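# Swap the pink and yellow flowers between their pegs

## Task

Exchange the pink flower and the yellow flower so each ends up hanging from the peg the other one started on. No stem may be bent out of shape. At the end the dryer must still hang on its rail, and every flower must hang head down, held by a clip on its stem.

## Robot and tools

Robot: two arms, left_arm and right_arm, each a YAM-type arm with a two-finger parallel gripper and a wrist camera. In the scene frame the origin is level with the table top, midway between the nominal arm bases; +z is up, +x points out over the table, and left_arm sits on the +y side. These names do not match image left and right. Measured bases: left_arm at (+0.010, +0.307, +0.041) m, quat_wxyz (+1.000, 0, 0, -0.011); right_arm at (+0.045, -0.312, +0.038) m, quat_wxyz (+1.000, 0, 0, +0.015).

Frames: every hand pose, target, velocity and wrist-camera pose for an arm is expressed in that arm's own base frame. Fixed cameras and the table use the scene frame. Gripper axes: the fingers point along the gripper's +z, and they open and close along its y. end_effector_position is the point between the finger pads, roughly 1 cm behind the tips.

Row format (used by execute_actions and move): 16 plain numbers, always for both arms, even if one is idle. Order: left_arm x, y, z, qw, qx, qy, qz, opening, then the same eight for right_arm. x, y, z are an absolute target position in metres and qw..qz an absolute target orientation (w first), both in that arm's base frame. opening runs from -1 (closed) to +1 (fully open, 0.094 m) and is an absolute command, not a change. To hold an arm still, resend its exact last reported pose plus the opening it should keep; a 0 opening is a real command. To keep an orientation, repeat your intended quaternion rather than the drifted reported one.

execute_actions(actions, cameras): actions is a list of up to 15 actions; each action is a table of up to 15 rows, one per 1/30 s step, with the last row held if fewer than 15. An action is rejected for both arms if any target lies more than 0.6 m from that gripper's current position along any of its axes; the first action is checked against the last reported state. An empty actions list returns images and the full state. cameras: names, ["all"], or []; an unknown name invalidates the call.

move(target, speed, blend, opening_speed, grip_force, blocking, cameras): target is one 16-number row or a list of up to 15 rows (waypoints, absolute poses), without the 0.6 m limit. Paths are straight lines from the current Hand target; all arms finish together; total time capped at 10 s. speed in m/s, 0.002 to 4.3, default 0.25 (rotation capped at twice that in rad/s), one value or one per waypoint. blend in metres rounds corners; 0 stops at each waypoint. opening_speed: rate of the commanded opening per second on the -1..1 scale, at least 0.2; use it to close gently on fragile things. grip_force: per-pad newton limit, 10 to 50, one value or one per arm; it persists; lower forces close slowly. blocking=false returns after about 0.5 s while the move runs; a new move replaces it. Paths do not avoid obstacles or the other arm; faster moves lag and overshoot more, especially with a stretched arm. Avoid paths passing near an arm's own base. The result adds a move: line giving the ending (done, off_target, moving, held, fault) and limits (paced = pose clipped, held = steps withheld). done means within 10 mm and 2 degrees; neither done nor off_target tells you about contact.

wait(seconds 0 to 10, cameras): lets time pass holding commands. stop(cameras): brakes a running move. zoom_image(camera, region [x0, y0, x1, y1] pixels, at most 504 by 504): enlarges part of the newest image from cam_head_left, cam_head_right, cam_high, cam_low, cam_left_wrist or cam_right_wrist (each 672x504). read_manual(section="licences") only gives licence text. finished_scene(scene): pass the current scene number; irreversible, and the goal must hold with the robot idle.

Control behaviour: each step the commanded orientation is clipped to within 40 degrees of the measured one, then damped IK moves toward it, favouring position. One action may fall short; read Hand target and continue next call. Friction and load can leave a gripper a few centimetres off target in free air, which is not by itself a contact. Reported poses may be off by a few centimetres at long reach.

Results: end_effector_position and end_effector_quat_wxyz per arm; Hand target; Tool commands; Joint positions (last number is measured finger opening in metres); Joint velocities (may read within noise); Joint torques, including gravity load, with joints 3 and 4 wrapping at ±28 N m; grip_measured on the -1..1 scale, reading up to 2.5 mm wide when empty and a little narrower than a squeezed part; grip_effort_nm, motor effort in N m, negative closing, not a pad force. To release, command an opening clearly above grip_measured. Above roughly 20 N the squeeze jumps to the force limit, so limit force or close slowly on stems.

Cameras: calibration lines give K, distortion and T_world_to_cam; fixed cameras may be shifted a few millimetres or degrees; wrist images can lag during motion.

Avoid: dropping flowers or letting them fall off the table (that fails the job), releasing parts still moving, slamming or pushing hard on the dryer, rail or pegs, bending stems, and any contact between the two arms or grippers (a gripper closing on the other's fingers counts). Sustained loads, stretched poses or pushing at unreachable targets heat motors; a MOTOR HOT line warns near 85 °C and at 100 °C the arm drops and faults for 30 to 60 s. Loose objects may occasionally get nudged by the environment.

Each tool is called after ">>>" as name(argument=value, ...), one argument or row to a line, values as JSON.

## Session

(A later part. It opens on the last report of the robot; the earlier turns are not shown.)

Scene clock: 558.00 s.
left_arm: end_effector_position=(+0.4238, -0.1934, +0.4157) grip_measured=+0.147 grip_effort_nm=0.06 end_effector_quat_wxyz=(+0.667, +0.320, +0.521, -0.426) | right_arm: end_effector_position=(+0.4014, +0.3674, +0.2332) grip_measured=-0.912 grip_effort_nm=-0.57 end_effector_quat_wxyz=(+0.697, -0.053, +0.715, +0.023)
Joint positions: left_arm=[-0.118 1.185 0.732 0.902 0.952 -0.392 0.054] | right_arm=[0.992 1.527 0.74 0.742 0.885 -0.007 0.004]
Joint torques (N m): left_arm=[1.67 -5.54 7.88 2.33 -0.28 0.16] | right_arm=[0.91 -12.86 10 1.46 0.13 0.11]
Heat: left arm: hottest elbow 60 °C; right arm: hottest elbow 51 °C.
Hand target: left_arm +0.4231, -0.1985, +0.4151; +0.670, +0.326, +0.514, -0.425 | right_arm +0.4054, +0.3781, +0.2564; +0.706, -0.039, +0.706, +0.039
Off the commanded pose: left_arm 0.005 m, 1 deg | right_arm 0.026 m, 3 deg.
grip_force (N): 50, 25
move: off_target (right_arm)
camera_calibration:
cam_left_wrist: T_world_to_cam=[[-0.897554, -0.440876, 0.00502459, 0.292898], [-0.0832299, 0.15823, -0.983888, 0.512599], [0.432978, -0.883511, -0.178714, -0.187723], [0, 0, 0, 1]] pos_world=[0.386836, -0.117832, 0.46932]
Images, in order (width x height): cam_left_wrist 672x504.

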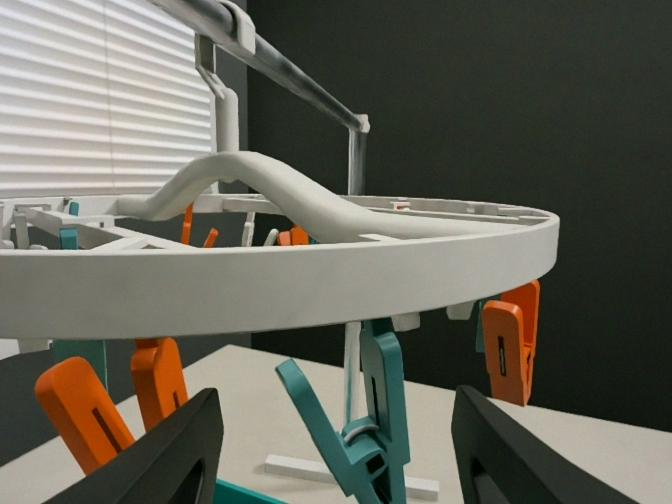

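>>> move(
  target=[
    [0.403, -0.155, 0.402, 0.6701, 0.3260, 0.5142, -0.4248, 0.15, 0.4062, 0.379, 0.2562, 0.7060, -0.0389, 0.7060, 0.0389, -1],
    [0.377, -0.163, 0.408, 0.7227, 0.2512, 0.5546, -0.3274, 0.05, 0.4062, 0.379, 0.2562, 0.7060, -0.0389, 0.7060, 0.0389, -1],
  ],
  speed=0.15,
  blend=[0.015, 0],
  cameras=["cam_left_wrist", "cam_high"],
)

Scene clock: 586.67 s.
left_arm: end_effector_position=(+0.3810, -0.1593, +0.4050) grip_measured=+0.052 grip_effort_nm=-0.12 end_effector_quat_wxyz=(+0.722, +0.246, +0.558, -0.328) | right_arm: end_effector_position=(+0.4014, +0.3674, +0.2332) grip_measured=-0.912 grip_effort_nm=-0.57 end_effector_quat_wxyz=(+0.697, -0.053, +0.715, +0.023)
Joint positions: left_arm=[-0.123 0.913 0.549 0.703 0.69 -0.232 0.049] | right_arm=[0.992 1.527 0.74 0.742 0.885 -0.007 0.004]
Joint torques (N m): left_arm=[1.73 -4.19 8.36 1.35 -0.2 0.16] | right_arm=[1.08 -13.04 9.98 1.48 0.13 0.11]
Heat: left arm: hottest elbow 56 °C; right arm: hottest elbow 53 °C.
Hand target: left_arm +0.3770, -0.1630, +0.4081; +0.723, +0.251, +0.554, -0.328 | right_arm +0.4054, +0.3781, +0.2564; +0.706, -0.039, +0.706, +0.039
Off the commanded pose: left_arm 0.006 m, 1 deg | right_arm 0.026 m, 3 deg.
grip_force (N): 50, 25
move: off_target (right_arm)
camera_calibration:
cam_left_wrist: T_world_to_cam=[[-0.742129, -0.670256, -0.00122232, 0.176435], [-0.115922, 0.130148, -0.984695, 0.501481], [0.660156, -0.730629, -0.174284, -0.204929], [0, 0, 0, 1]] pos_world=[0.324355, -0.0967374, 0.458306]
Images, in order (width x height): cam_high 672x504, cam_left_wrist 672x504.

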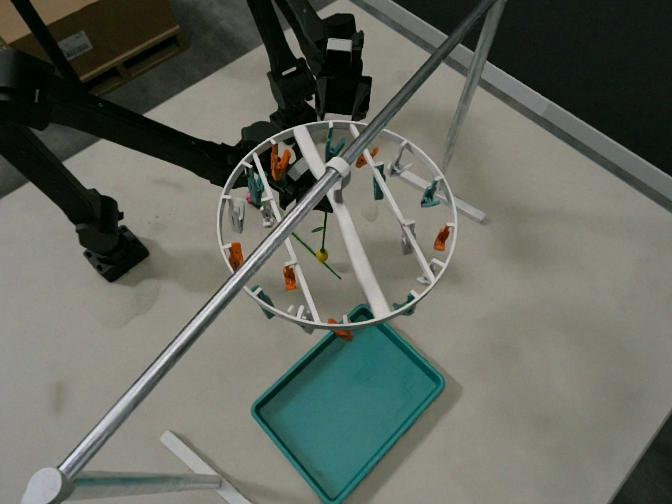

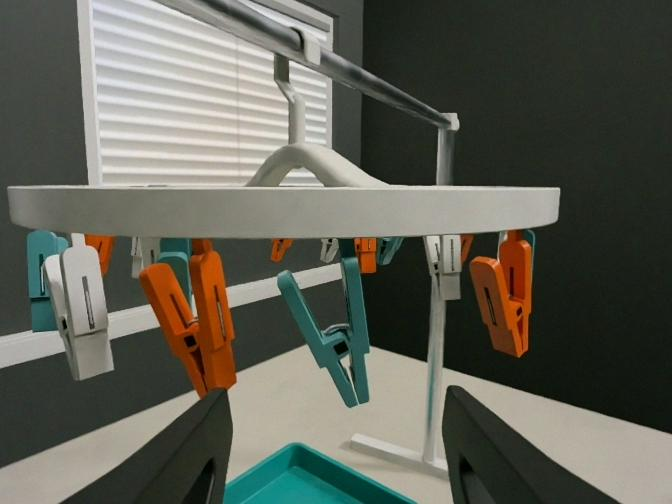

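>>> move(
  target=[0.411, -0.193, 0.421, 0.7227, 0.2512, 0.5546, -0.3274, 0.1, 0.4062, 0.379, 0.2562, 0.7060, -0.0389, 0.7060, 0.0389, -1],
  speed=0.12,
  cameras=["cam_left_wrist"],
)

Scene clock: 593.63 s.
left_arm: end_effector_position=(+0.4024, -0.1860, +0.3935) grip_measured=+0.098 grip_effort_nm=0.06 end_effector_quat_wxyz=(+0.711, +0.243, +0.572, -0.330) | right_arm: end_effector_position=(+0.4014, +0.3674, +0.2332) grip_measured=-0.912 grip_effort_nm=-0.57 end_effector_quat_wxyz=(+0.697, -0.053, +0.715, +0.023)
Joint positions: left_arm=[-0.204 0.997 0.588 0.693 0.613 -0.2 0.052] | right_arm=[0.992 1.527 0.74 0.742 0.885 -0.007 0.004]
Joint torques (N m): left_arm=[1.73 -3.37 12.45 1.48 -0.17 0.18] | right_arm=[0.85 -12.81 10 1.5 0.13 0.11]
Heat: left arm: hottest elbow 56 °C; right arm: hottest elbow 53 °C.
Hand target: left_arm +0.4091, -0.1922, +0.4206; +0.723, +0.251, +0.554, -0.328 | right_arm +0.4054, +0.3781, +0.2564; +0.706, -0.039, +0.706, +0.039
Off the commanded pose: left_arm 0.030 m, 3 deg | right_arm 0.026 m, 3 deg.
grip_force (N): 50, 25
move: off_target (left_arm, right_arm)
camera_calibration:
cam_left_wrist: T_world_to_cam=[[-0.741814, -0.670279, 0.0209257, 0.165411], [-0.15124, 0.136818, -0.978983, 0.509372], [0.653329, -0.729388, -0.202866, -0.226375], [0, 0, 0, 1]] pos_world=[0.347639, -0.123934, 0.449281]
Images, in order (width x height): cam_left_wrist 672x504.

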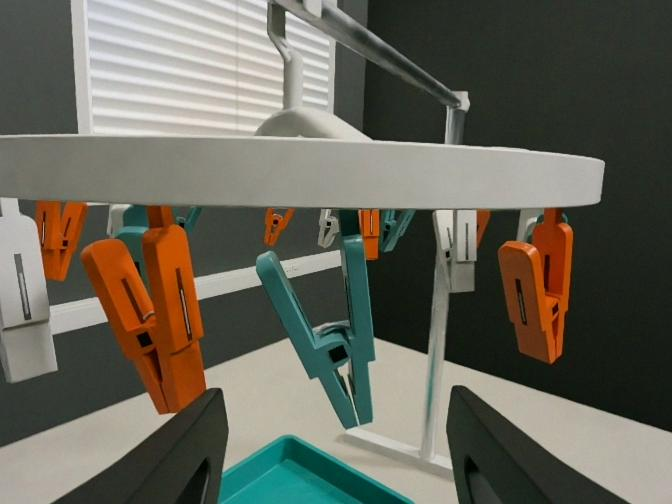

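>>> move(
  target=[0.4095, -0.194, 0.437, 0.7227, 0.2512, 0.5546, -0.3274, 0.1, 0.4062, 0.379, 0.2562, 0.7060, -0.0389, 0.7060, 0.0389, -1],
  speed=0.1,
  cameras=["cam_left_wrist"],
)

Scene clock: 599.40 s.
left_arm: end_effector_position=(+0.4078, -0.1883, +0.3984) grip_measured=+0.098 grip_effort_nm=0.06 end_effector_quat_wxyz=(+0.703, +0.240, +0.581, -0.331) | right_arm: end_effector_position=(+0.4014, +0.3674, +0.2332) grip_measured=-0.912 grip_effort_nm=-0.57 end_effector_quat_wxyz=(+0.697, -0.053, +0.715, +0.023)
Joint positions: left_arm=[-0.208 0.998 0.616 0.639 0.609 -0.198 0.052] | right_arm=[0.992 1.527 0.74 0.742 0.885 -0.007 0.004]
Joint torques (N m): left_arm=[1.73 -5.3 12.64 1.51 -0.16 0.19] | right_arm=[1.08 -12.75 9.98 1.48 0.13 0.11]
Heat: left arm: hottest elbow 57 °C; right arm: hottest elbow 53 °C.
Hand target: left_arm +0.4072, -0.1929, +0.4364; +0.723, +0.251, +0.554, -0.327 | right_arm +0.4054, +0.3781, +0.2564; +0.706, -0.039, +0.706, +0.039
Off the commanded pose: left_arm 0.039 m, 4 deg | right_arm 0.026 m, 3 deg.
grip_force (N): 50, 25
move: off_target (left_arm, right_arm)
camera_calibration:
cam_left_wrist: T_world_to_cam=[[-0.740729, -0.670903, 0.0347943, 0.161781], [-0.174271, 0.141873, -0.974424, 0.523762], [0.648807, -0.727847, -0.222009, -0.220739], [0, 0, 0, 1]] pos_world=[0.354329, -0.126433, 0.455731]
Images, in order (width x height): cam_left_wrist 672x504.

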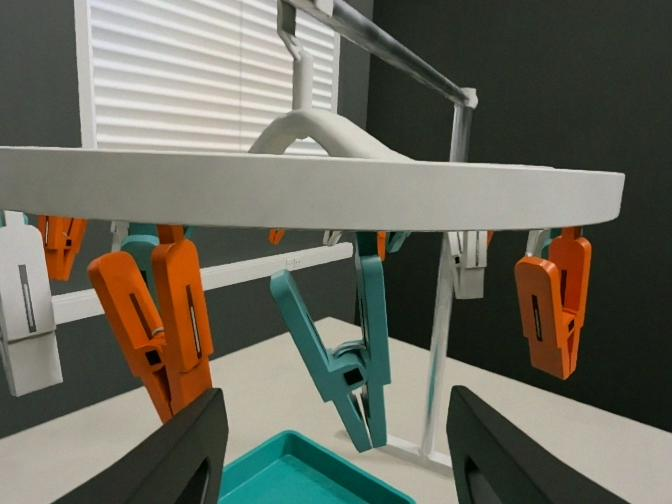

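>>> move(
  target=[0.4055, -0.192, 0.450, 0.7227, 0.2512, 0.5546, -0.3274, 0.1, 0.4062, 0.379, 0.2562, 0.7060, -0.0389, 0.7060, 0.0389, -1],
  speed=0.08,
  cameras=["cam_left_wrist"],
)

Scene clock: 603.27 s.
left_arm: end_effector_position=(+0.4044, -0.1876, +0.4114) grip_measured=+0.098 grip_effort_nm=0.06 end_effector_quat_wxyz=(+0.704, +0.241, +0.581, -0.331) | right_arm: end_effector_position=(+0.4014, +0.3674, +0.2332) grip_measured=-0.912 grip_effort_nm=-0.57 end_effector_quat_wxyz=(+0.697, -0.053, +0.715, +0.023)
Joint positions: left_arm=[-0.208 0.97 0.636 0.593 0.609 -0.198 0.052] | right_arm=[0.992 1.527 0.74 0.742 0.885 -0.007 0.004]
Joint torques (N m): left_arm=[1.96 -4.95 12.79 1.43 -0.04 0.16] | right_arm=[0.91 -12.86 9.99 1.52 0.15 0.11]
Heat: left arm: hottest elbow 58 °C; right arm: hottest elbow 53 °C.
Hand target: left_arm +0.4033, -0.1909, +0.4493; +0.723, +0.251, +0.554, -0.327 | right_arm +0.4054, +0.3781, +0.2564; +0.706, -0.039, +0.706, +0.039
Off the commanded pose: left_arm 0.039 m, 4 deg | right_arm 0.026 m, 3 deg.
grip_force (N): 50, 25
move: off_target (left_arm, right_arm)
camera_calibration:
cam_left_wrist: T_world_to_cam=[[-0.74076, -0.670916, 0.0338557, 0.159732], [-0.172775, 0.141574, -0.974734, 0.53522], [0.649172, -0.727893, -0.220789, -0.215866], [0, 0, 0, 1]] pos_world=[0.35093, -0.125734, 0.468628]
Images, in order (width x height): cam_left_wrist 672x504.

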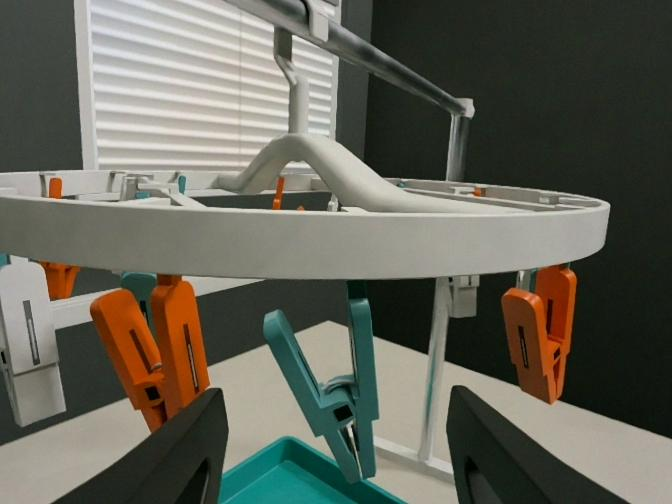

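>>> move(
  target=[0.426, -0.222, 0.451, 0.7227, 0.2512, 0.5546, -0.3274, 0.12, 0.4062, 0.379, 0.2562, 0.7060, -0.0389, 0.7060, 0.0389, -1],
  speed=0.08,
  cameras=["cam_left_wrist"],
)

Scene clock: 608.60 s.
left_arm: end_effector_position=(+0.4197, -0.2147, +0.4177) grip_measured=+0.118 grip_effort_nm=0.06 end_effector_quat_wxyz=(+0.705, +0.243, +0.578, -0.330) | right_arm: end_effector_position=(+0.4014, +0.3674, +0.2332) grip_measured=-0.912 grip_effort_nm=-0.57 end_effector_quat_wxyz=(+0.697, -0.053, +0.715, +0.023)
Joint positions: left_arm=[-0.281 1.034 0.692 0.593 0.54 -0.171 0.053] | right_arm=[0.992 1.527 0.74 0.742 0.885 -0.007 0.004]
Joint torques (N m): left_arm=[1.73 -4.25 12.85 2 -0.15 0.19] | right_arm=[0.85 -12.86 10.04 1.48 0.13 0.1]
Heat: left arm: hottest elbow 59 °C; right arm: hottest elbow 53 °C.
Hand target: left_arm +0.4239, -0.2209, +0.4502; +0.723, +0.251, +0.555, -0.327 | right_arm +0.4054, +0.3781, +0.2564; +0.706, -0.039, +0.706, +0.039
Off the commanded pose: left_arm 0.035 m, 4 deg | right_arm 0.026 m, 3 deg.
grip_force (N): 50, 25
move: off_target (left_arm, right_arm)
camera_calibration:
cam_left_wrist: T_world_to_cam=[[-0.741474, -0.670443, 0.0268614, 0.15598], [-0.16588, 0.14437, -0.975521, 0.54589], [0.650154, -0.72778, -0.218259, -0.245674], [0, 0, 0, 1]] pos_world=[0.365933, -0.153031, 0.474716]
Images, in order (width x height): cam_left_wrist 672x504.

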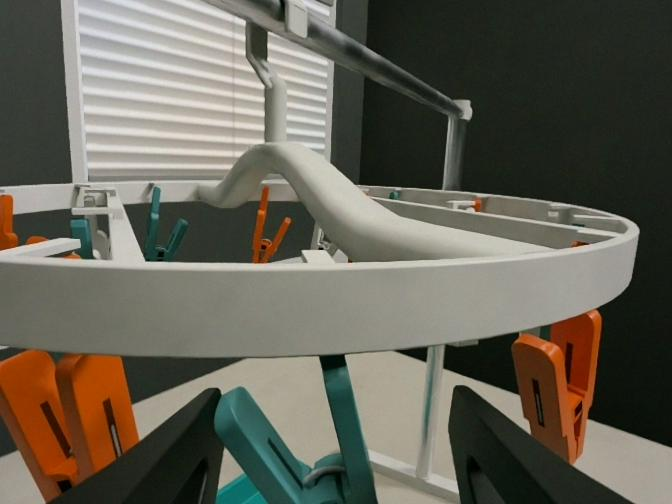

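>>> zoom_image(
  camera="cam_left_wrist",
  region=[150, 320, 500, 504],
)

Scaled by 1.440 from the camera's 672x504 image, which has a finer 960x720 frame.

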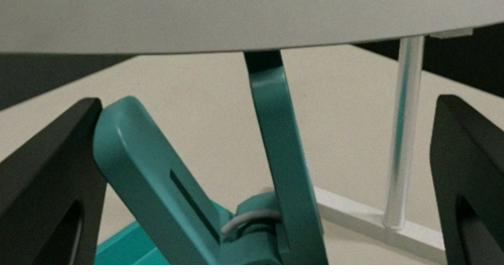

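>>> move(
  target=[0.428, -0.2185, 0.4125, 0.7227, 0.2512, 0.5546, -0.3274, 0.2, 0.4062, 0.379, 0.2562, 0.7060, -0.0389, 0.7060, 0.0389, -1],
  speed=0.05,
  cameras=["cam_left_wrist"],
)

>>> zoom_image(
  camera="cam_left_wrist",
  region=[150, 320, 500, 504],
)

Scene clock: 621.97 s.
left_arm: end_effector_position=(+0.4266, -0.2174, +0.4123) grip_measured=+0.198 grip_effort_nm=0.06 end_effector_quat_wxyz=(+0.719, +0.247, +0.560, -0.329) | right_arm: end_effector_position=(+0.4014, +0.3674, +0.2332) grip_measured=-0.912 grip_effort_nm=-0.57 end_effector_quat_wxyz=(+0.697, -0.053, +0.715, +0.023)
Joint positions: left_arm=[-0.281 1.086 0.683 0.699 0.544 -0.171 0.056] | right_arm=[0.992 1.527 0.74 0.742 0.885 -0.007 0.004]
Joint torques (N m): left_arm=[2.49 -4.6 8.36 2.56 0.06 0.13] | right_arm=[1.08 -13.1 9.99 1.51 0.13 0.11]
Heat: left arm: hottest elbow 62 °C; right arm: hottest elbow 54 °C.
Hand target: left_arm +0.4280, -0.2185, +0.4125; +0.723, +0.251, +0.555, -0.327 | right_arm +0.4054, +0.3781, +0.2564; +0.706, -0.039, +0.706, +0.039
Off the commanded pose: left_arm 0.002 m, 1 deg | right_arm 0.026 m, 3 deg.
grip_force (N): 50, 25
move: off_target (right_arm)
camera_calibration:
cam_left_wrist: T_world_to_cam=[[-0.744847, -0.667232, 0.00185599, 0.171835], [-0.122261, 0.133747, -0.983445, 0.524516], [0.655938, -0.732743, -0.181198, -0.272032], [0, 0, 0, 1]] pos_world=[0.370555, -0.154828, 0.466222]
Images, in order (width x height): cam_left_wrist 672x504.

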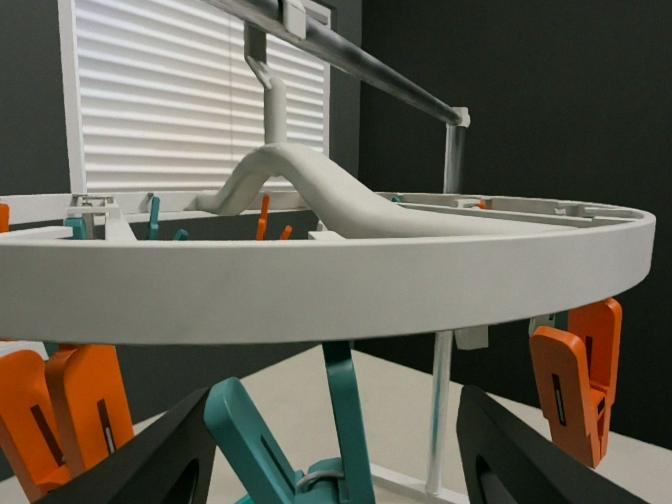

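Scaled by 1.440 from the camera's 672x504 image, which has a finer 960x720 frame.

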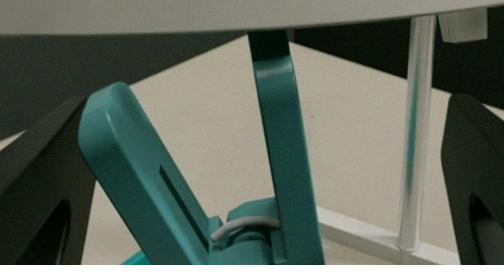

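>>> move(
  target=[0.428, -0.2185, 0.4125, 0.7227, 0.2512, 0.5546, -0.3274, -0.8, 0.4062, 0.379, 0.2562, 0.7060, -0.0389, 0.7060, 0.0389, -1],
  speed=0.05,
  opening_speed=0.6,
  cameras=["cam_left_wrist", "cam_low", "cam_high"],
)

Scene clock: 636.40 s.
left_arm: end_effector_position=(+0.4265, -0.2175, +0.4123) grip_measured=-0.581 grip_effort_nm=-1.02 end_effector_quat_wxyz=(+0.718, +0.248, +0.560, -0.329) | right_arm: end_effector_position=(+0.4014, +0.3674, +0.2332) grip_measured=-0.912 grip_effort_nm=-0.57 end_effector_quat_wxyz=(+0.697, -0.053, +0.715, +0.023)
Joint positions: left_arm=[-0.281 1.086 0.683 0.699 0.546 -0.171 0.02] | right_arm=[0.992 1.527 0.74 0.742 0.885 -0.007 0.004]
Joint torques (N m): left_arm=[2.55 -4.66 8.36 2.73 0.02 0.13] | right_arm=[1.2 -12.92 10.02 1.47 0.12 0.11]
Heat: left arm: hottest elbow 59 °C; right arm: hottest elbow 54 °C.
Hand target: left_arm +0.4280, -0.2185, +0.4124; +0.723, +0.251, +0.555, -0.327 | right_arm +0.4054, +0.3781, +0.2564; +0.706, -0.039, +0.706, +0.039
Off the commanded pose: left_arm 0.002 m, 1 deg | right_arm 0.026 m, 3 deg.
grip_force (N): 50, 25
move: off_target (right_arm)
camera_calibration:
cam_left_wrist: T_world_to_cam=[[-0.7455, -0.666504, 0.00117468, 0.172369], [-0.121751, 0.134448, -0.983413, 0.524421], [0.655291, -0.733277, -0.181379, -0.271797], [0, 0, 0, 1]] pos_world=[0.370456, -0.154926, 0.466221]
Images, in order (width x height): cam_high 672x504, cam_low 672x504, cam_left_wrist 672x504.

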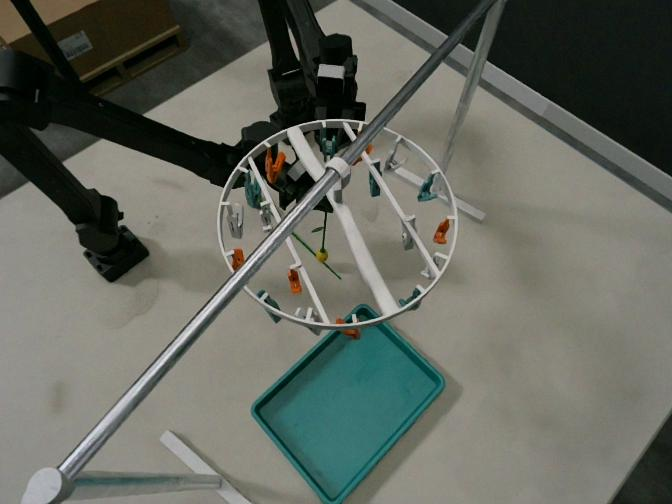

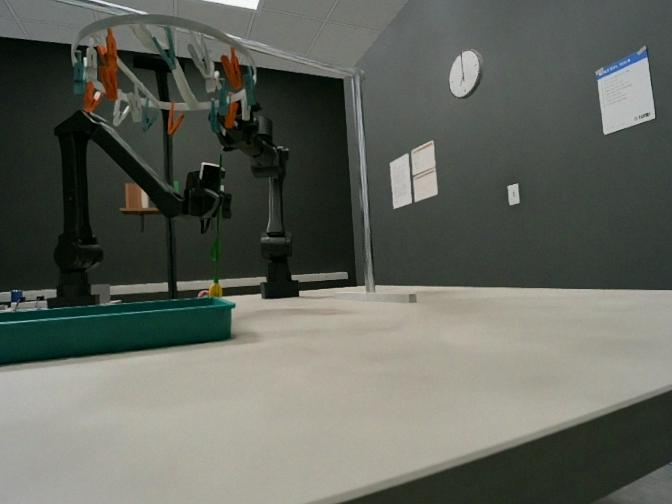

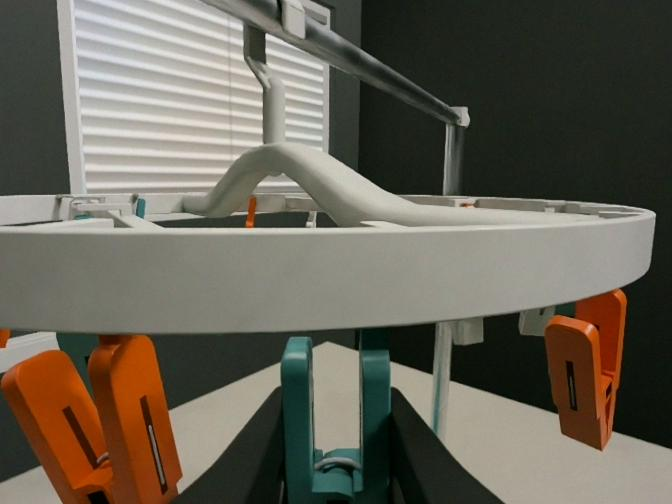

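>>> zoom_image(
  camera="cam_low",
  region=[180, 60, 290, 170],
)

Scaled by 4.582 from the camera's 672x504 image, which has a finer 960x720 frame.

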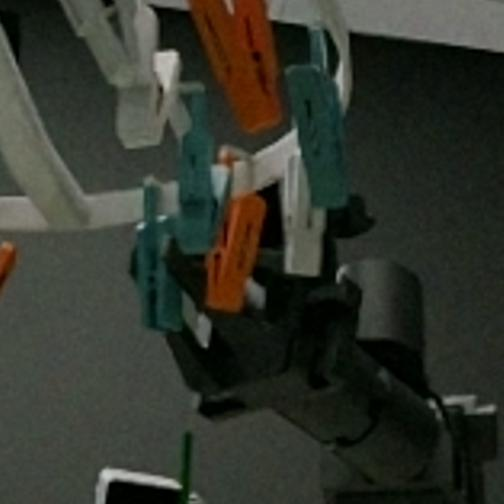

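>>> zoom_image(
  camera="cam_high",
  region=[280, 90, 390, 200],
)

>>> zoom_image(
  camera="cam_left_wrist",
  region=[230, 310, 440, 504],
)

Scaled by 4.582 from the camera's 672x504 image, which has a finer 960x720 frame.

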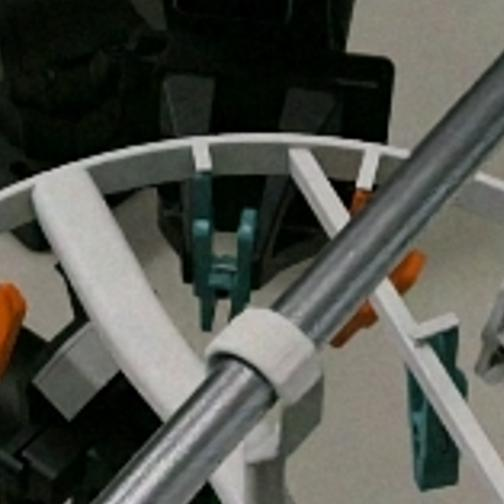

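Scaled by 2.400 from the camera's 672x504 image, which has a finer 960x720 frame.

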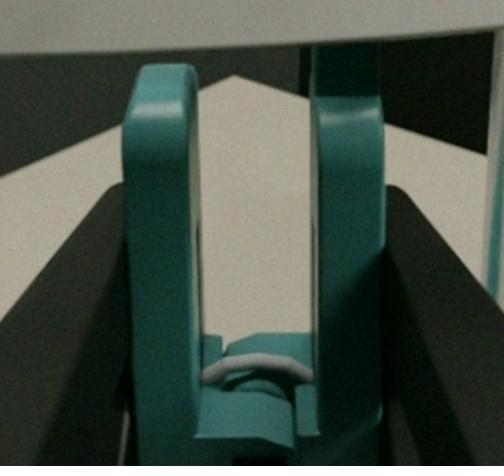

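>>> move(
  target=[
    [0.428, -0.2185, 0.4125, 0.7227, 0.2512, 0.5546, -0.3274, 0.2, 0.4062, 0.379, 0.2562, 0.7060, -0.0389, 0.7060, 0.0389, -1],
    [0.4085, -0.214, 0.437, 0.7227, 0.2512, 0.5546, -0.3274, 0.2, 0.4062, 0.379, 0.2562, 0.7060, -0.0389, 0.7060, 0.0389, -1],
  ],
  speed=0.06,
  opening_speed=0.8,
  cameras=["cam_left_wrist"],
)

>>> zoom_image(
  camera="cam_left_wrist",
  region=[180, 290, 500, 504],
)

Scene clock: 660.93 s.
left_arm: end_effector_position=(+0.4110, -0.2130, +0.4287) grip_measured=+0.198 grip_effort_nm=0.06 end_effector_quat_wxyz=(+0.719, +0.248, +0.560, -0.329) | right_arm: end_effector_position=(+0.4014, +0.3674, +0.2332) grip_measured=-0.912 grip_effort_nm=-0.57 end_effector_quat_wxyz=(+0.697, -0.053, +0.715, +0.023)
Joint positions: left_arm=[-0.281 1.015 0.683 0.629 0.546 -0.171 0.056] | right_arm=[0.992 1.527 0.74 0.742 0.885 -0.007 0.004]
Joint torques (N m): left_arm=[2.26 -5.54 9.18 1.35 -0.1 0.14] | right_arm=[0.79 -12.98 9.96 1.51 0.13 0.11]
Heat: left arm: hottest elbow 56 °C; right arm: hottest elbow 54 °C.
Hand target: left_arm +0.4085, -0.2139, +0.4370; +0.723, +0.251, +0.554, -0.327 | right_arm +0.4054, +0.3781, +0.2564; +0.706, -0.039, +0.706, +0.039
Off the commanded pose: left_arm 0.009 m, 1 deg | right_arm 0.026 m, 3 deg.
grip_force (N): 50, 25
move: off_target (right_arm)
camera_calibration:
cam_left_wrist: T_world_to_cam=[[-0.745497, -0.666509, 0.000779252, 0.163983], [-0.121001, 0.134191, -0.98354, 0.537713], [0.655434, -0.73332, -0.180687, -0.255776], [0, 0, 0, 1]] pos_world=[0.354956, -0.150426, 0.48252]
Images, in order (width x height): cam_left_wrist 672x504.

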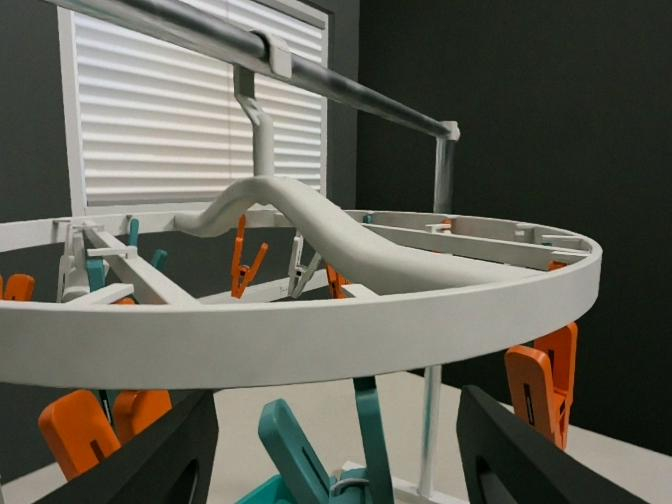

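Scaled by 1.575 from the camera's 672x504 image, which has a finer 960x720 frame.

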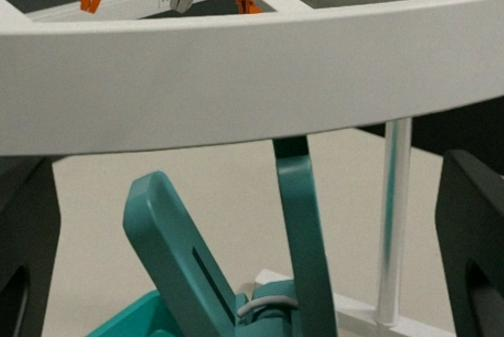

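>>> move(
  target=[0.4105, -0.2195, 0.4215, 0.7227, 0.2512, 0.5546, -0.3274, 0.2, 0.4062, 0.379, 0.2562, 0.7060, -0.0389, 0.7060, 0.0389, -1],
  speed=0.05,
  cameras=["cam_left_wrist"],
)

>>> zoom_image(
  camera="cam_left_wrist",
  region=[180, 290, 500, 504],
)

Scene clock: 667.13 s.
left_arm: end_effector_position=(+0.4108, -0.2143, +0.4211) grip_measured=+0.198 grip_effort_nm=0.06 end_effector_quat_wxyz=(+0.719, +0.246, +0.561, -0.328) | right_arm: end_effector_position=(+0.4014, +0.3674, +0.2332) grip_measured=-0.912 grip_effort_nm=-0.57 end_effector_quat_wxyz=(+0.697, -0.053, +0.715, +0.023)
Joint positions: left_arm=[-0.288 1.021 0.667 0.647 0.533 -0.168 0.056] | right_arm=[0.992 1.527 0.74 0.742 0.885 -0.007 0.004]
Joint torques (N m): left_arm=[1.67 -3.96 8.49 2.65 -0.16 0.17] | right_arm=[0.97 -12.98 10.04 1.55 0.14 0.11]
Heat: left arm: hottest elbow 56 °C; right arm: hottest elbow 55 °C.
Hand target: left_arm +0.4104, -0.2195, +0.4214; +0.722, +0.251, +0.555, -0.327 | right_arm +0.4054, +0.3781, +0.2564; +0.706, -0.039, +0.706, +0.039
Off the commanded pose: left_arm 0.005 m, 1 deg | right_arm 0.026 m, 3 deg.
grip_force (N): 50, 25
move: off_target (right_arm)
camera_calibration:
cam_left_wrist: T_world_to_cam=[[-0.741542, -0.670899, 0.0029795, 0.159564], [-0.124279, 0.132998, -0.983294, 0.531457], [0.659295, -0.729524, -0.182002, -0.258122], [0, 0, 0, 1]] pos_world=[0.354551, -0.151938, 0.475124]
Images, in order (width x height): cam_left_wrist 672x504.

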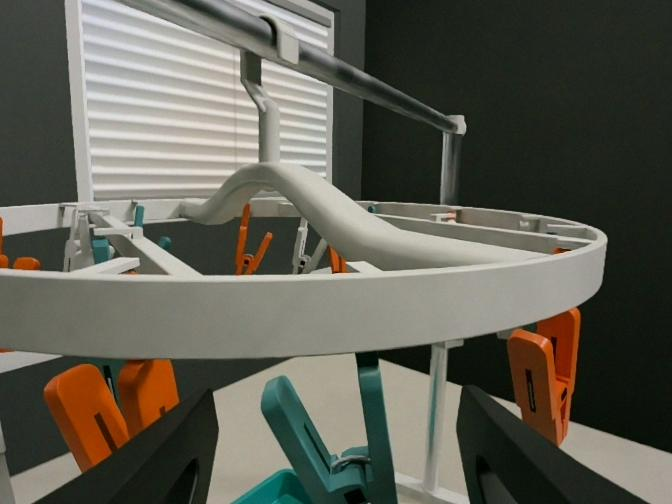

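Scaled by 1.575 from the camera's 672x504 image, which has a finer 960x720 frame.

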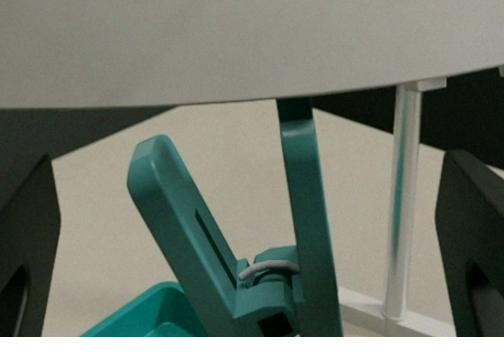

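>>> move(
  target=[0.412, -0.2262, 0.4225, 0.7227, 0.2512, 0.5546, -0.3274, 0.2, 0.4062, 0.379, 0.2562, 0.7060, -0.0389, 0.7060, 0.0389, -1],
  speed=0.05,
  cameras=["cam_left_wrist"],
)

>>> zoom_image(
  camera="cam_left_wrist",
  region=[180, 290, 500, 504],
)

Scene clock: 673.83 s.
left_arm: end_effector_position=(+0.4113, -0.2208, +0.4177) grip_measured=+0.198 grip_effort_nm=0.06 end_effector_quat_wxyz=(+0.717, +0.246, +0.564, -0.328) | right_arm: end_effector_position=(+0.4014, +0.3674, +0.2332) grip_measured=-0.912 grip_effort_nm=-0.57 end_effector_quat_wxyz=(+0.697, -0.053, +0.715, +0.023)
Joint positions: left_arm=[-0.307 1.03 0.667 0.647 0.515 -0.161 0.056] | right_arm=[0.992 1.527 0.74 0.742 0.885 -0.007 0.004]
Joint torques (N m): left_arm=[1.67 -4.01 9.1 2.65 -0.18 0.19] | right_arm=[1.03 -13.04 10 1.51 0.14 0.11]
Heat: left arm: hottest elbow 57 °C; right arm: hottest elbow 55 °C.
Hand target: left_arm +0.4118, -0.2262, +0.4225; +0.723, +0.251, +0.555, -0.327 | right_arm +0.4054, +0.3781, +0.2564; +0.706, -0.039, +0.706, +0.039
Off the commanded pose: left_arm 0.007 m, 1 deg | right_arm 0.026 m, 3 deg.
grip_force (N): 50, 25
move: off_target (right_arm)
camera_calibration:
cam_left_wrist: T_world_to_cam=[[-0.742022, -0.67035, 0.00587988, 0.154626], [-0.129583, 0.134822, -0.98236, 0.531229], [0.657732, -0.729695, -0.186907, -0.261161], [0, 0, 0, 1]] pos_world=[0.355349, -0.158535, 0.472136]
Images, in order (width x height): cam_left_wrist 672x504.

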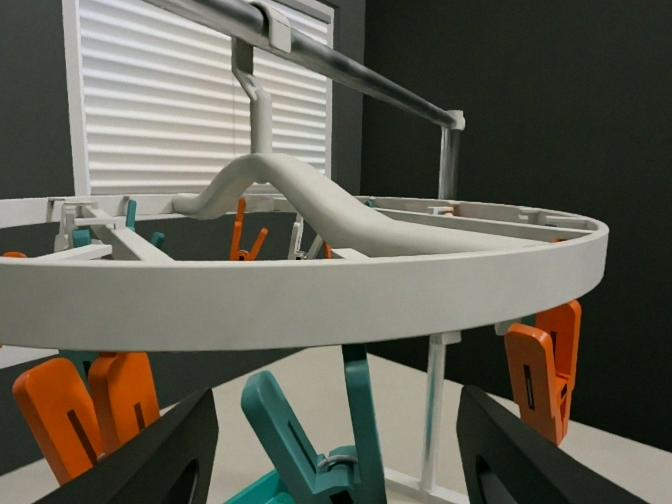

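Scaled by 1.575 from the camera's 672x504 image, which has a finer 960x720 frame.

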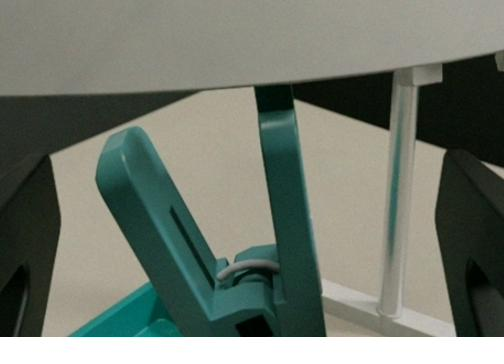

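>>> move(
  target=[0.4118, -0.2262, 0.443, 0.7227, 0.2512, 0.5546, -0.3274, 0.2, 0.4062, 0.379, 0.2562, 0.7060, -0.0389, 0.7060, 0.0389, -1],
  speed=0.05,
  cameras=["cam_left_wrist"],
)

>>> zoom_image(
  camera="cam_left_wrist",
  region=[180, 290, 500, 504],
)

Scene clock: 683.83 s.
left_arm: end_effector_position=(+0.4134, -0.2214, +0.4099) grip_measured=+0.198 grip_effort_nm=0.06 end_effector_quat_wxyz=(+0.706, +0.244, +0.578, -0.329) | right_arm: end_effector_position=(+0.4014, +0.3674, +0.2332) grip_measured=-0.912 grip_effort_nm=-0.57 end_effector_quat_wxyz=(+0.697, -0.053, +0.715, +0.023)
Joint positions: left_arm=[-0.307 1.03 0.667 0.611 0.515 -0.161 0.056] | right_arm=[0.992 1.527 0.74 0.742 0.885 -0.007 0.004]
Joint torques (N m): left_arm=[1.73 -6.01 11.81 1.55 -0.13 0.16] | right_arm=[1.03 -12.86 10.02 1.48 0.12 0.11]
Heat: left arm: hottest elbow 58 °C; right arm: hottest elbow 55 °C.
Hand target: left_arm +0.4103, -0.2254, +0.4425; +0.723, +0.251, +0.554, -0.328 | right_arm +0.4054, +0.3781, +0.2564; +0.706, -0.039, +0.706, +0.039
Off the commanded pose: left_arm 0.033 m, 3 deg | right_arm 0.026 m, 3 deg.
grip_force (N): 50, 25
move: off_target (left_arm, right_arm)
camera_calibration:
cam_left_wrist: T_world_to_cam=[[-0.74118, -0.67089, 0.0236386, 0.148058], [-0.162798, 0.14547, -0.975877, 0.537366], [0.651267, -0.727149, -0.217039, -0.248768], [0, 0, 0, 1]] pos_world=[0.359234, -0.159732, 0.466911]
Images, in order (width x height): cam_left_wrist 672x504.

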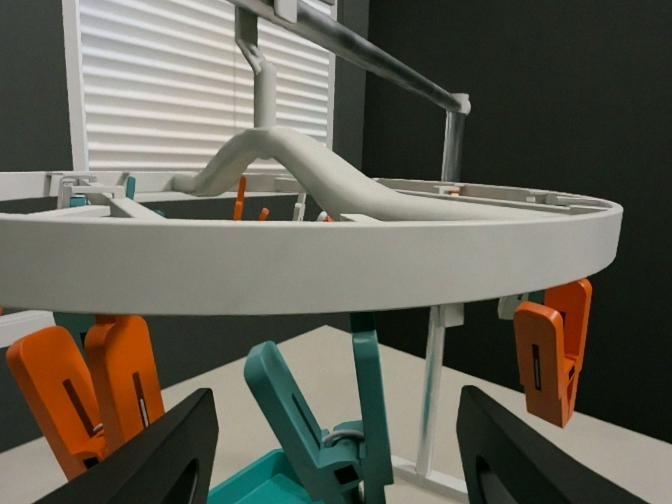

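Scaled by 1.575 from the camera's 672x504 image, which has a finer 960x720 frame.

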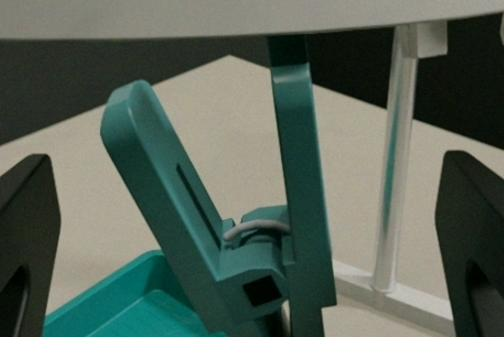

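>>> move(
  target=[
    [0.387, -0.199, 0.458, 0.7227, 0.2512, 0.5546, -0.3274, 0.2, 0.4062, 0.379, 0.2562, 0.7060, -0.0389, 0.7060, 0.0389, -1],
    [0.397, -0.2115, 0.438, 0.7227, 0.2512, 0.5546, -0.3274, 0.2, 0.4062, 0.379, 0.2562, 0.7060, -0.0389, 0.7060, 0.0389, -1],
    [0.4104, -0.2272, 0.4262, 0.7227, 0.2512, 0.5546, -0.3274, 0.2, 0.4062, 0.379, 0.2562, 0.7060, -0.0389, 0.7060, 0.0389, -1],
  ],
  speed=[0.1, 0.08, 0.05],
  cameras=["cam_left_wrist"],
)

>>> zoom_image(
  camera="cam_left_wrist",
  region=[180, 290, 500, 504],
)

Scene clock: 694.40 s.
left_arm: end_effector_position=(+0.4101, -0.2219, +0.4170) grip_measured=+0.198 grip_effort_nm=0.06 end_effector_quat_wxyz=(+0.714, +0.245, +0.568, -0.328) | right_arm: end_effector_position=(+0.4014, +0.3674, +0.2332) grip_measured=-0.912 grip_effort_nm=-0.57 end_effector_quat_wxyz=(+0.697, -0.053, +0.715, +0.023)
Joint positions: left_arm=[-0.311 1.023 0.667 0.63 0.511 -0.16 0.056] | right_arm=[0.992 1.527 0.74 0.742 0.885 -0.007 0.004]
Joint torques (N m): left_arm=[1.73 -4.07 9.47 2.76 -0.15 0.16] | right_arm=[0.85 -13.1 9.95 1.47 0.14 0.11]
Heat: left arm: hottest elbow 60 °C; right arm: hottest elbow 55 °C.
Hand target: left_arm +0.4102, -0.2270, +0.4261; +0.723, +0.251, +0.555, -0.327 | right_arm +0.4054, +0.3781, +0.2564; +0.706, -0.039, +0.706, +0.039
Off the commanded pose: left_arm 0.011 m, 2 deg | right_arm 0.026 m, 3 deg.
grip_force (N): 50, 25
move: off_target (left_arm, right_arm)
camera_calibration:
cam_left_wrist: T_world_to_cam=[[-0.741727, -0.67062, 0.0104275, 0.150939], [-0.138581, 0.138027, -0.980685, 0.534148], [0.656228, -0.728846, -0.195314, -0.257023], [0, 0, 0, 1]] pos_world=[0.354644, -0.159834, 0.472057]
Images, in order (width x height): cam_left_wrist 672x504.

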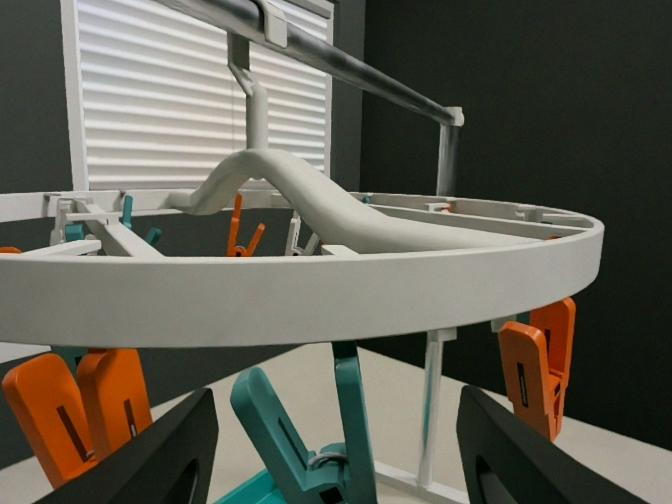

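Scaled by 1.575 from the camera's 672x504 image, which has a finer 960x720 frame.

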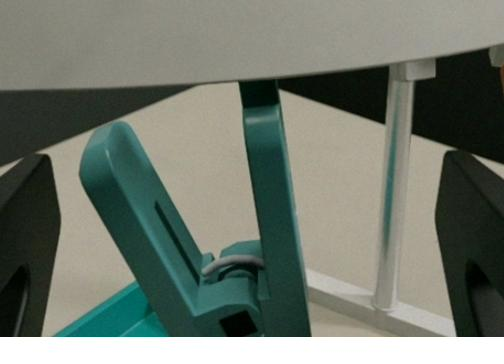

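>>> move(
  target=[
    [0.397, -0.2115, 0.450, 0.7227, 0.2512, 0.5546, -0.3274, 0.2, 0.4062, 0.379, 0.2562, 0.7060, -0.0389, 0.7060, 0.0389, -1],
    [0.4104, -0.2272, 0.4325, 0.7227, 0.2512, 0.5546, -0.3274, 0.2, 0.4062, 0.379, 0.2562, 0.7060, -0.0389, 0.7060, 0.0389, -1],
  ],
  speed=[0.08, 0.05],
  cameras=["cam_left_wrist"],
)

>>> zoom_image(
  camera="cam_left_wrist",
  region=[180, 290, 500, 504],
)

Scene clock: 699.47 s.
left_arm: end_effector_position=(+0.4091, -0.2214, +0.4160) grip_measured=+0.198 grip_effort_nm=0.06 end_effector_quat_wxyz=(+0.710, +0.244, +0.572, -0.329) | right_arm: end_effector_position=(+0.4014, +0.3674, +0.2332) grip_measured=-0.912 grip_effort_nm=-0.57 end_effector_quat_wxyz=(+0.697, -0.053, +0.715, +0.023)
Joint positions: left_arm=[-0.311 1.015 0.667 0.61 0.511 -0.16 0.056] | right_arm=[0.992 1.527 0.74 0.742 0.885 -0.007 0.004]
Joint torques (N m): left_arm=[1.67 -4.07 10.33 2.8 -0.15 0.17] | right_arm=[0.97 -12.92 9.98 1.52 0.13 0.11]
Heat: left arm: hottest elbow 60 °C; right arm: hottest elbow 55 °C.
Hand target: left_arm +0.4098, -0.2268, +0.4323; +0.723, +0.251, +0.555, -0.327 | right_arm +0.4054, +0.3781, +0.2564; +0.706, -0.039, +0.706, +0.039
Off the commanded pose: left_arm 0.018 m, 3 deg | right_arm 0.026 m, 3 deg.
grip_force (N): 50, 25
move: off_target (left_arm, right_arm)
camera_calibration:
cam_left_wrist: T_world_to_cam=[[-0.741274, -0.670998, 0.0165695, 0.147795], [-0.150037, 0.141588, -0.978489, 0.537582], [0.654218, -0.727815, -0.20563, -0.250872], [0, 0, 0, 1]] pos_world=[0.354339, -0.159534, 0.471982]
Images, in order (width x height): cam_left_wrist 672x504.

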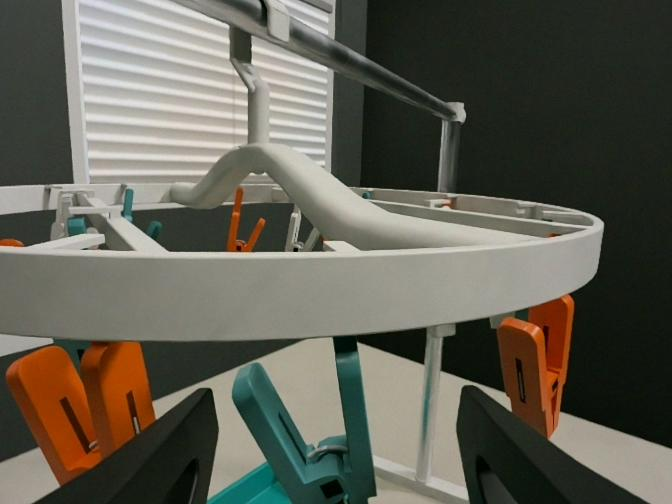

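Scaled by 1.575 from the camera's 672x504 image, which has a finer 960x720 frame.

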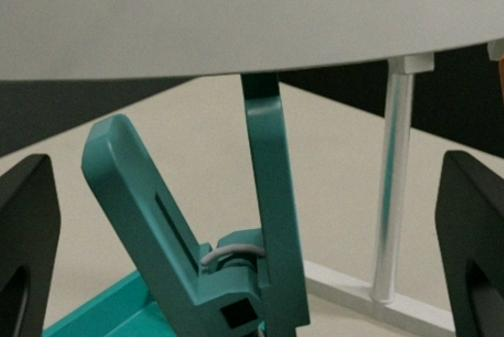

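>>> move(
  target=[0.4104, -0.2272, 0.4275, 0.7346, 0.2440, 0.5386, -0.3327, 0.2, 0.4062, 0.379, 0.2562, 0.7060, -0.0389, 0.7060, 0.0389, -1],
  speed=0.05,
  cameras=["cam_left_wrist"],
)

>>> zoom_image(
  camera="cam_left_wrist",
  region=[180, 290, 500, 504],
)

Scene clock: 705.60 s.
left_arm: end_effector_position=(+0.4107, -0.2219, +0.4266) grip_measured=+0.198 grip_effort_nm=0.06 end_effector_quat_wxyz=(+0.734, +0.244, +0.543, -0.326) | right_arm: end_effector_position=(+0.4014, +0.3674, +0.2332) grip_measured=-0.912 grip_effort_nm=-0.57 end_effector_quat_wxyz=(+0.697, -0.053, +0.715, +0.023)
Joint positions: left_arm=[-0.314 1.043 0.667 0.713 0.501 -0.162 0.056] | right_arm=[0.992 1.527 0.74 0.742 0.885 -0.007 0.004]
Joint torques (N m): left_arm=[1.61 -4.07 8.5 2.69 -0.17 -0.06] | right_arm=[1.08 -12.98 10.02 1.47 0.13 0.11]
Heat: left arm: hottest elbow 61 °C; right arm: hottest elbow 55 °C.
Hand target: left_arm +0.4103, -0.2272, +0.4274; +0.735, +0.244, +0.539, -0.333 | right_arm +0.4054, +0.3781, +0.2564; +0.706, -0.039, +0.706, +0.039
Off the commanded pose: left_arm 0.005 m, 1 deg | right_arm 0.026 m, 3 deg.
grip_force (N): 50, 25
move: off_target (right_arm)
camera_calibration:
cam_left_wrist: T_world_to_cam=[[-0.737423, -0.67524, -0.0161019, 0.15982], [-0.0825623, 0.113775, -0.99007, 0.519327], [0.670367, -0.728771, -0.13965, -0.285123], [0, 0, 0, 1]] pos_world=[0.351869, -0.158959, 0.476927]
Images, in order (width x height): cam_left_wrist 672x504.

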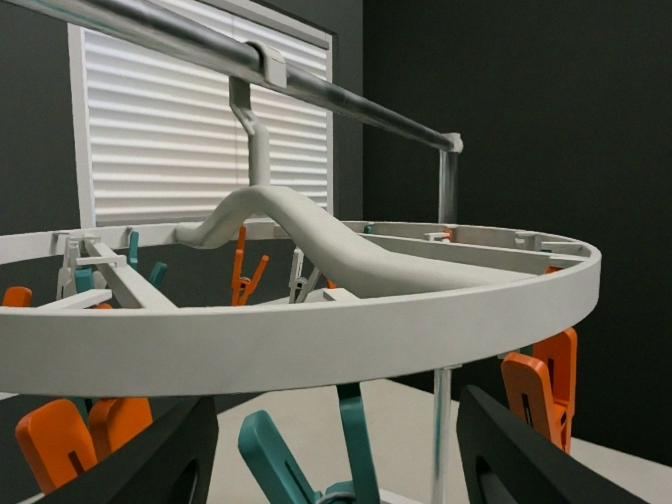

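Scaled by 1.575 from the camera's 672x504 image, which has a finer 960x720 frame.

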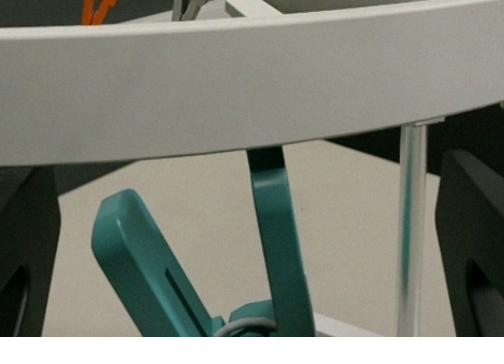

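>>> move(
  target=[0.4104, -0.2278, 0.4217, 0.7346, 0.2440, 0.5386, -0.3327, 0.2, 0.4062, 0.379, 0.2562, 0.7060, -0.0389, 0.7060, 0.0389, -1],
  speed=0.05,
  cameras=["cam_left_wrist"],
)

>>> zoom_image(
  camera="cam_left_wrist",
  region=[180, 290, 500, 504],
)

Scene clock: 709.60 s.
left_arm: end_effector_position=(+0.4111, -0.2225, +0.4214) grip_measured=+0.198 grip_effort_nm=0.06 end_effector_quat_wxyz=(+0.734, +0.244, +0.543, -0.326) | right_arm: end_effector_position=(+0.4014, +0.3674, +0.2332) grip_measured=-0.912 grip_effort_nm=-0.57 end_effector_quat_wxyz=(+0.697, -0.053, +0.715, +0.023)
Joint positions: left_arm=[-0.316 1.052 0.658 0.731 0.499 -0.162 0.056] | right_arm=[0.992 1.527 0.74 0.742 0.885 -0.007 0.004]
Joint torques (N m): left_arm=[1.67 -4.13 8.35 2.59 -0.17 -0.05] | right_arm=[0.85 -12.75 9.98 1.5 0.13 0.11]
Heat: left arm: hottest elbow 60 °C; right arm: hottest elbow 55 °C.
Hand target: left_arm +0.4104, -0.2277, +0.4216; +0.734, +0.244, +0.539, -0.333 | right_arm +0.4054, +0.3781, +0.2564; +0.706, -0.039, +0.706, +0.039
Off the commanded pose: left_arm 0.005 m, 1 deg | right_arm 0.026 m, 3 deg.
grip_force (N): 50, 25
move: off_target (right_arm)
camera_calibration:
cam_left_wrist: T_world_to_cam=[[-0.737447, -0.675218, -0.0159039, 0.159537], [-0.0822985, 0.113205, -0.990157, 0.514018], [0.670372, -0.72888, -0.139052, -0.28673], [0, 0, 0, 1]] pos_world=[0.352169, -0.159459, 0.471626]
Images, in order (width x height): cam_left_wrist 672x504.

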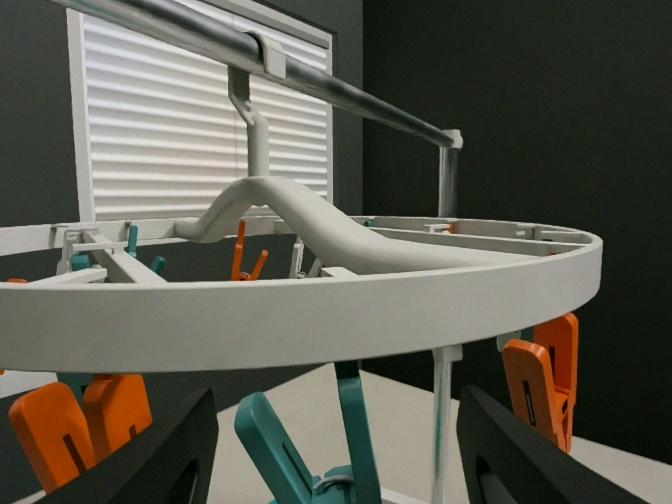

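Scaled by 1.575 from the camera's 672x504 image, which has a finer 960x720 frame.

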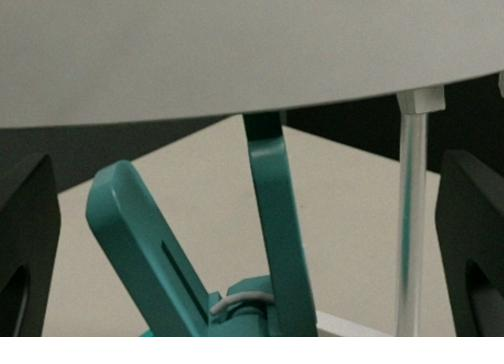

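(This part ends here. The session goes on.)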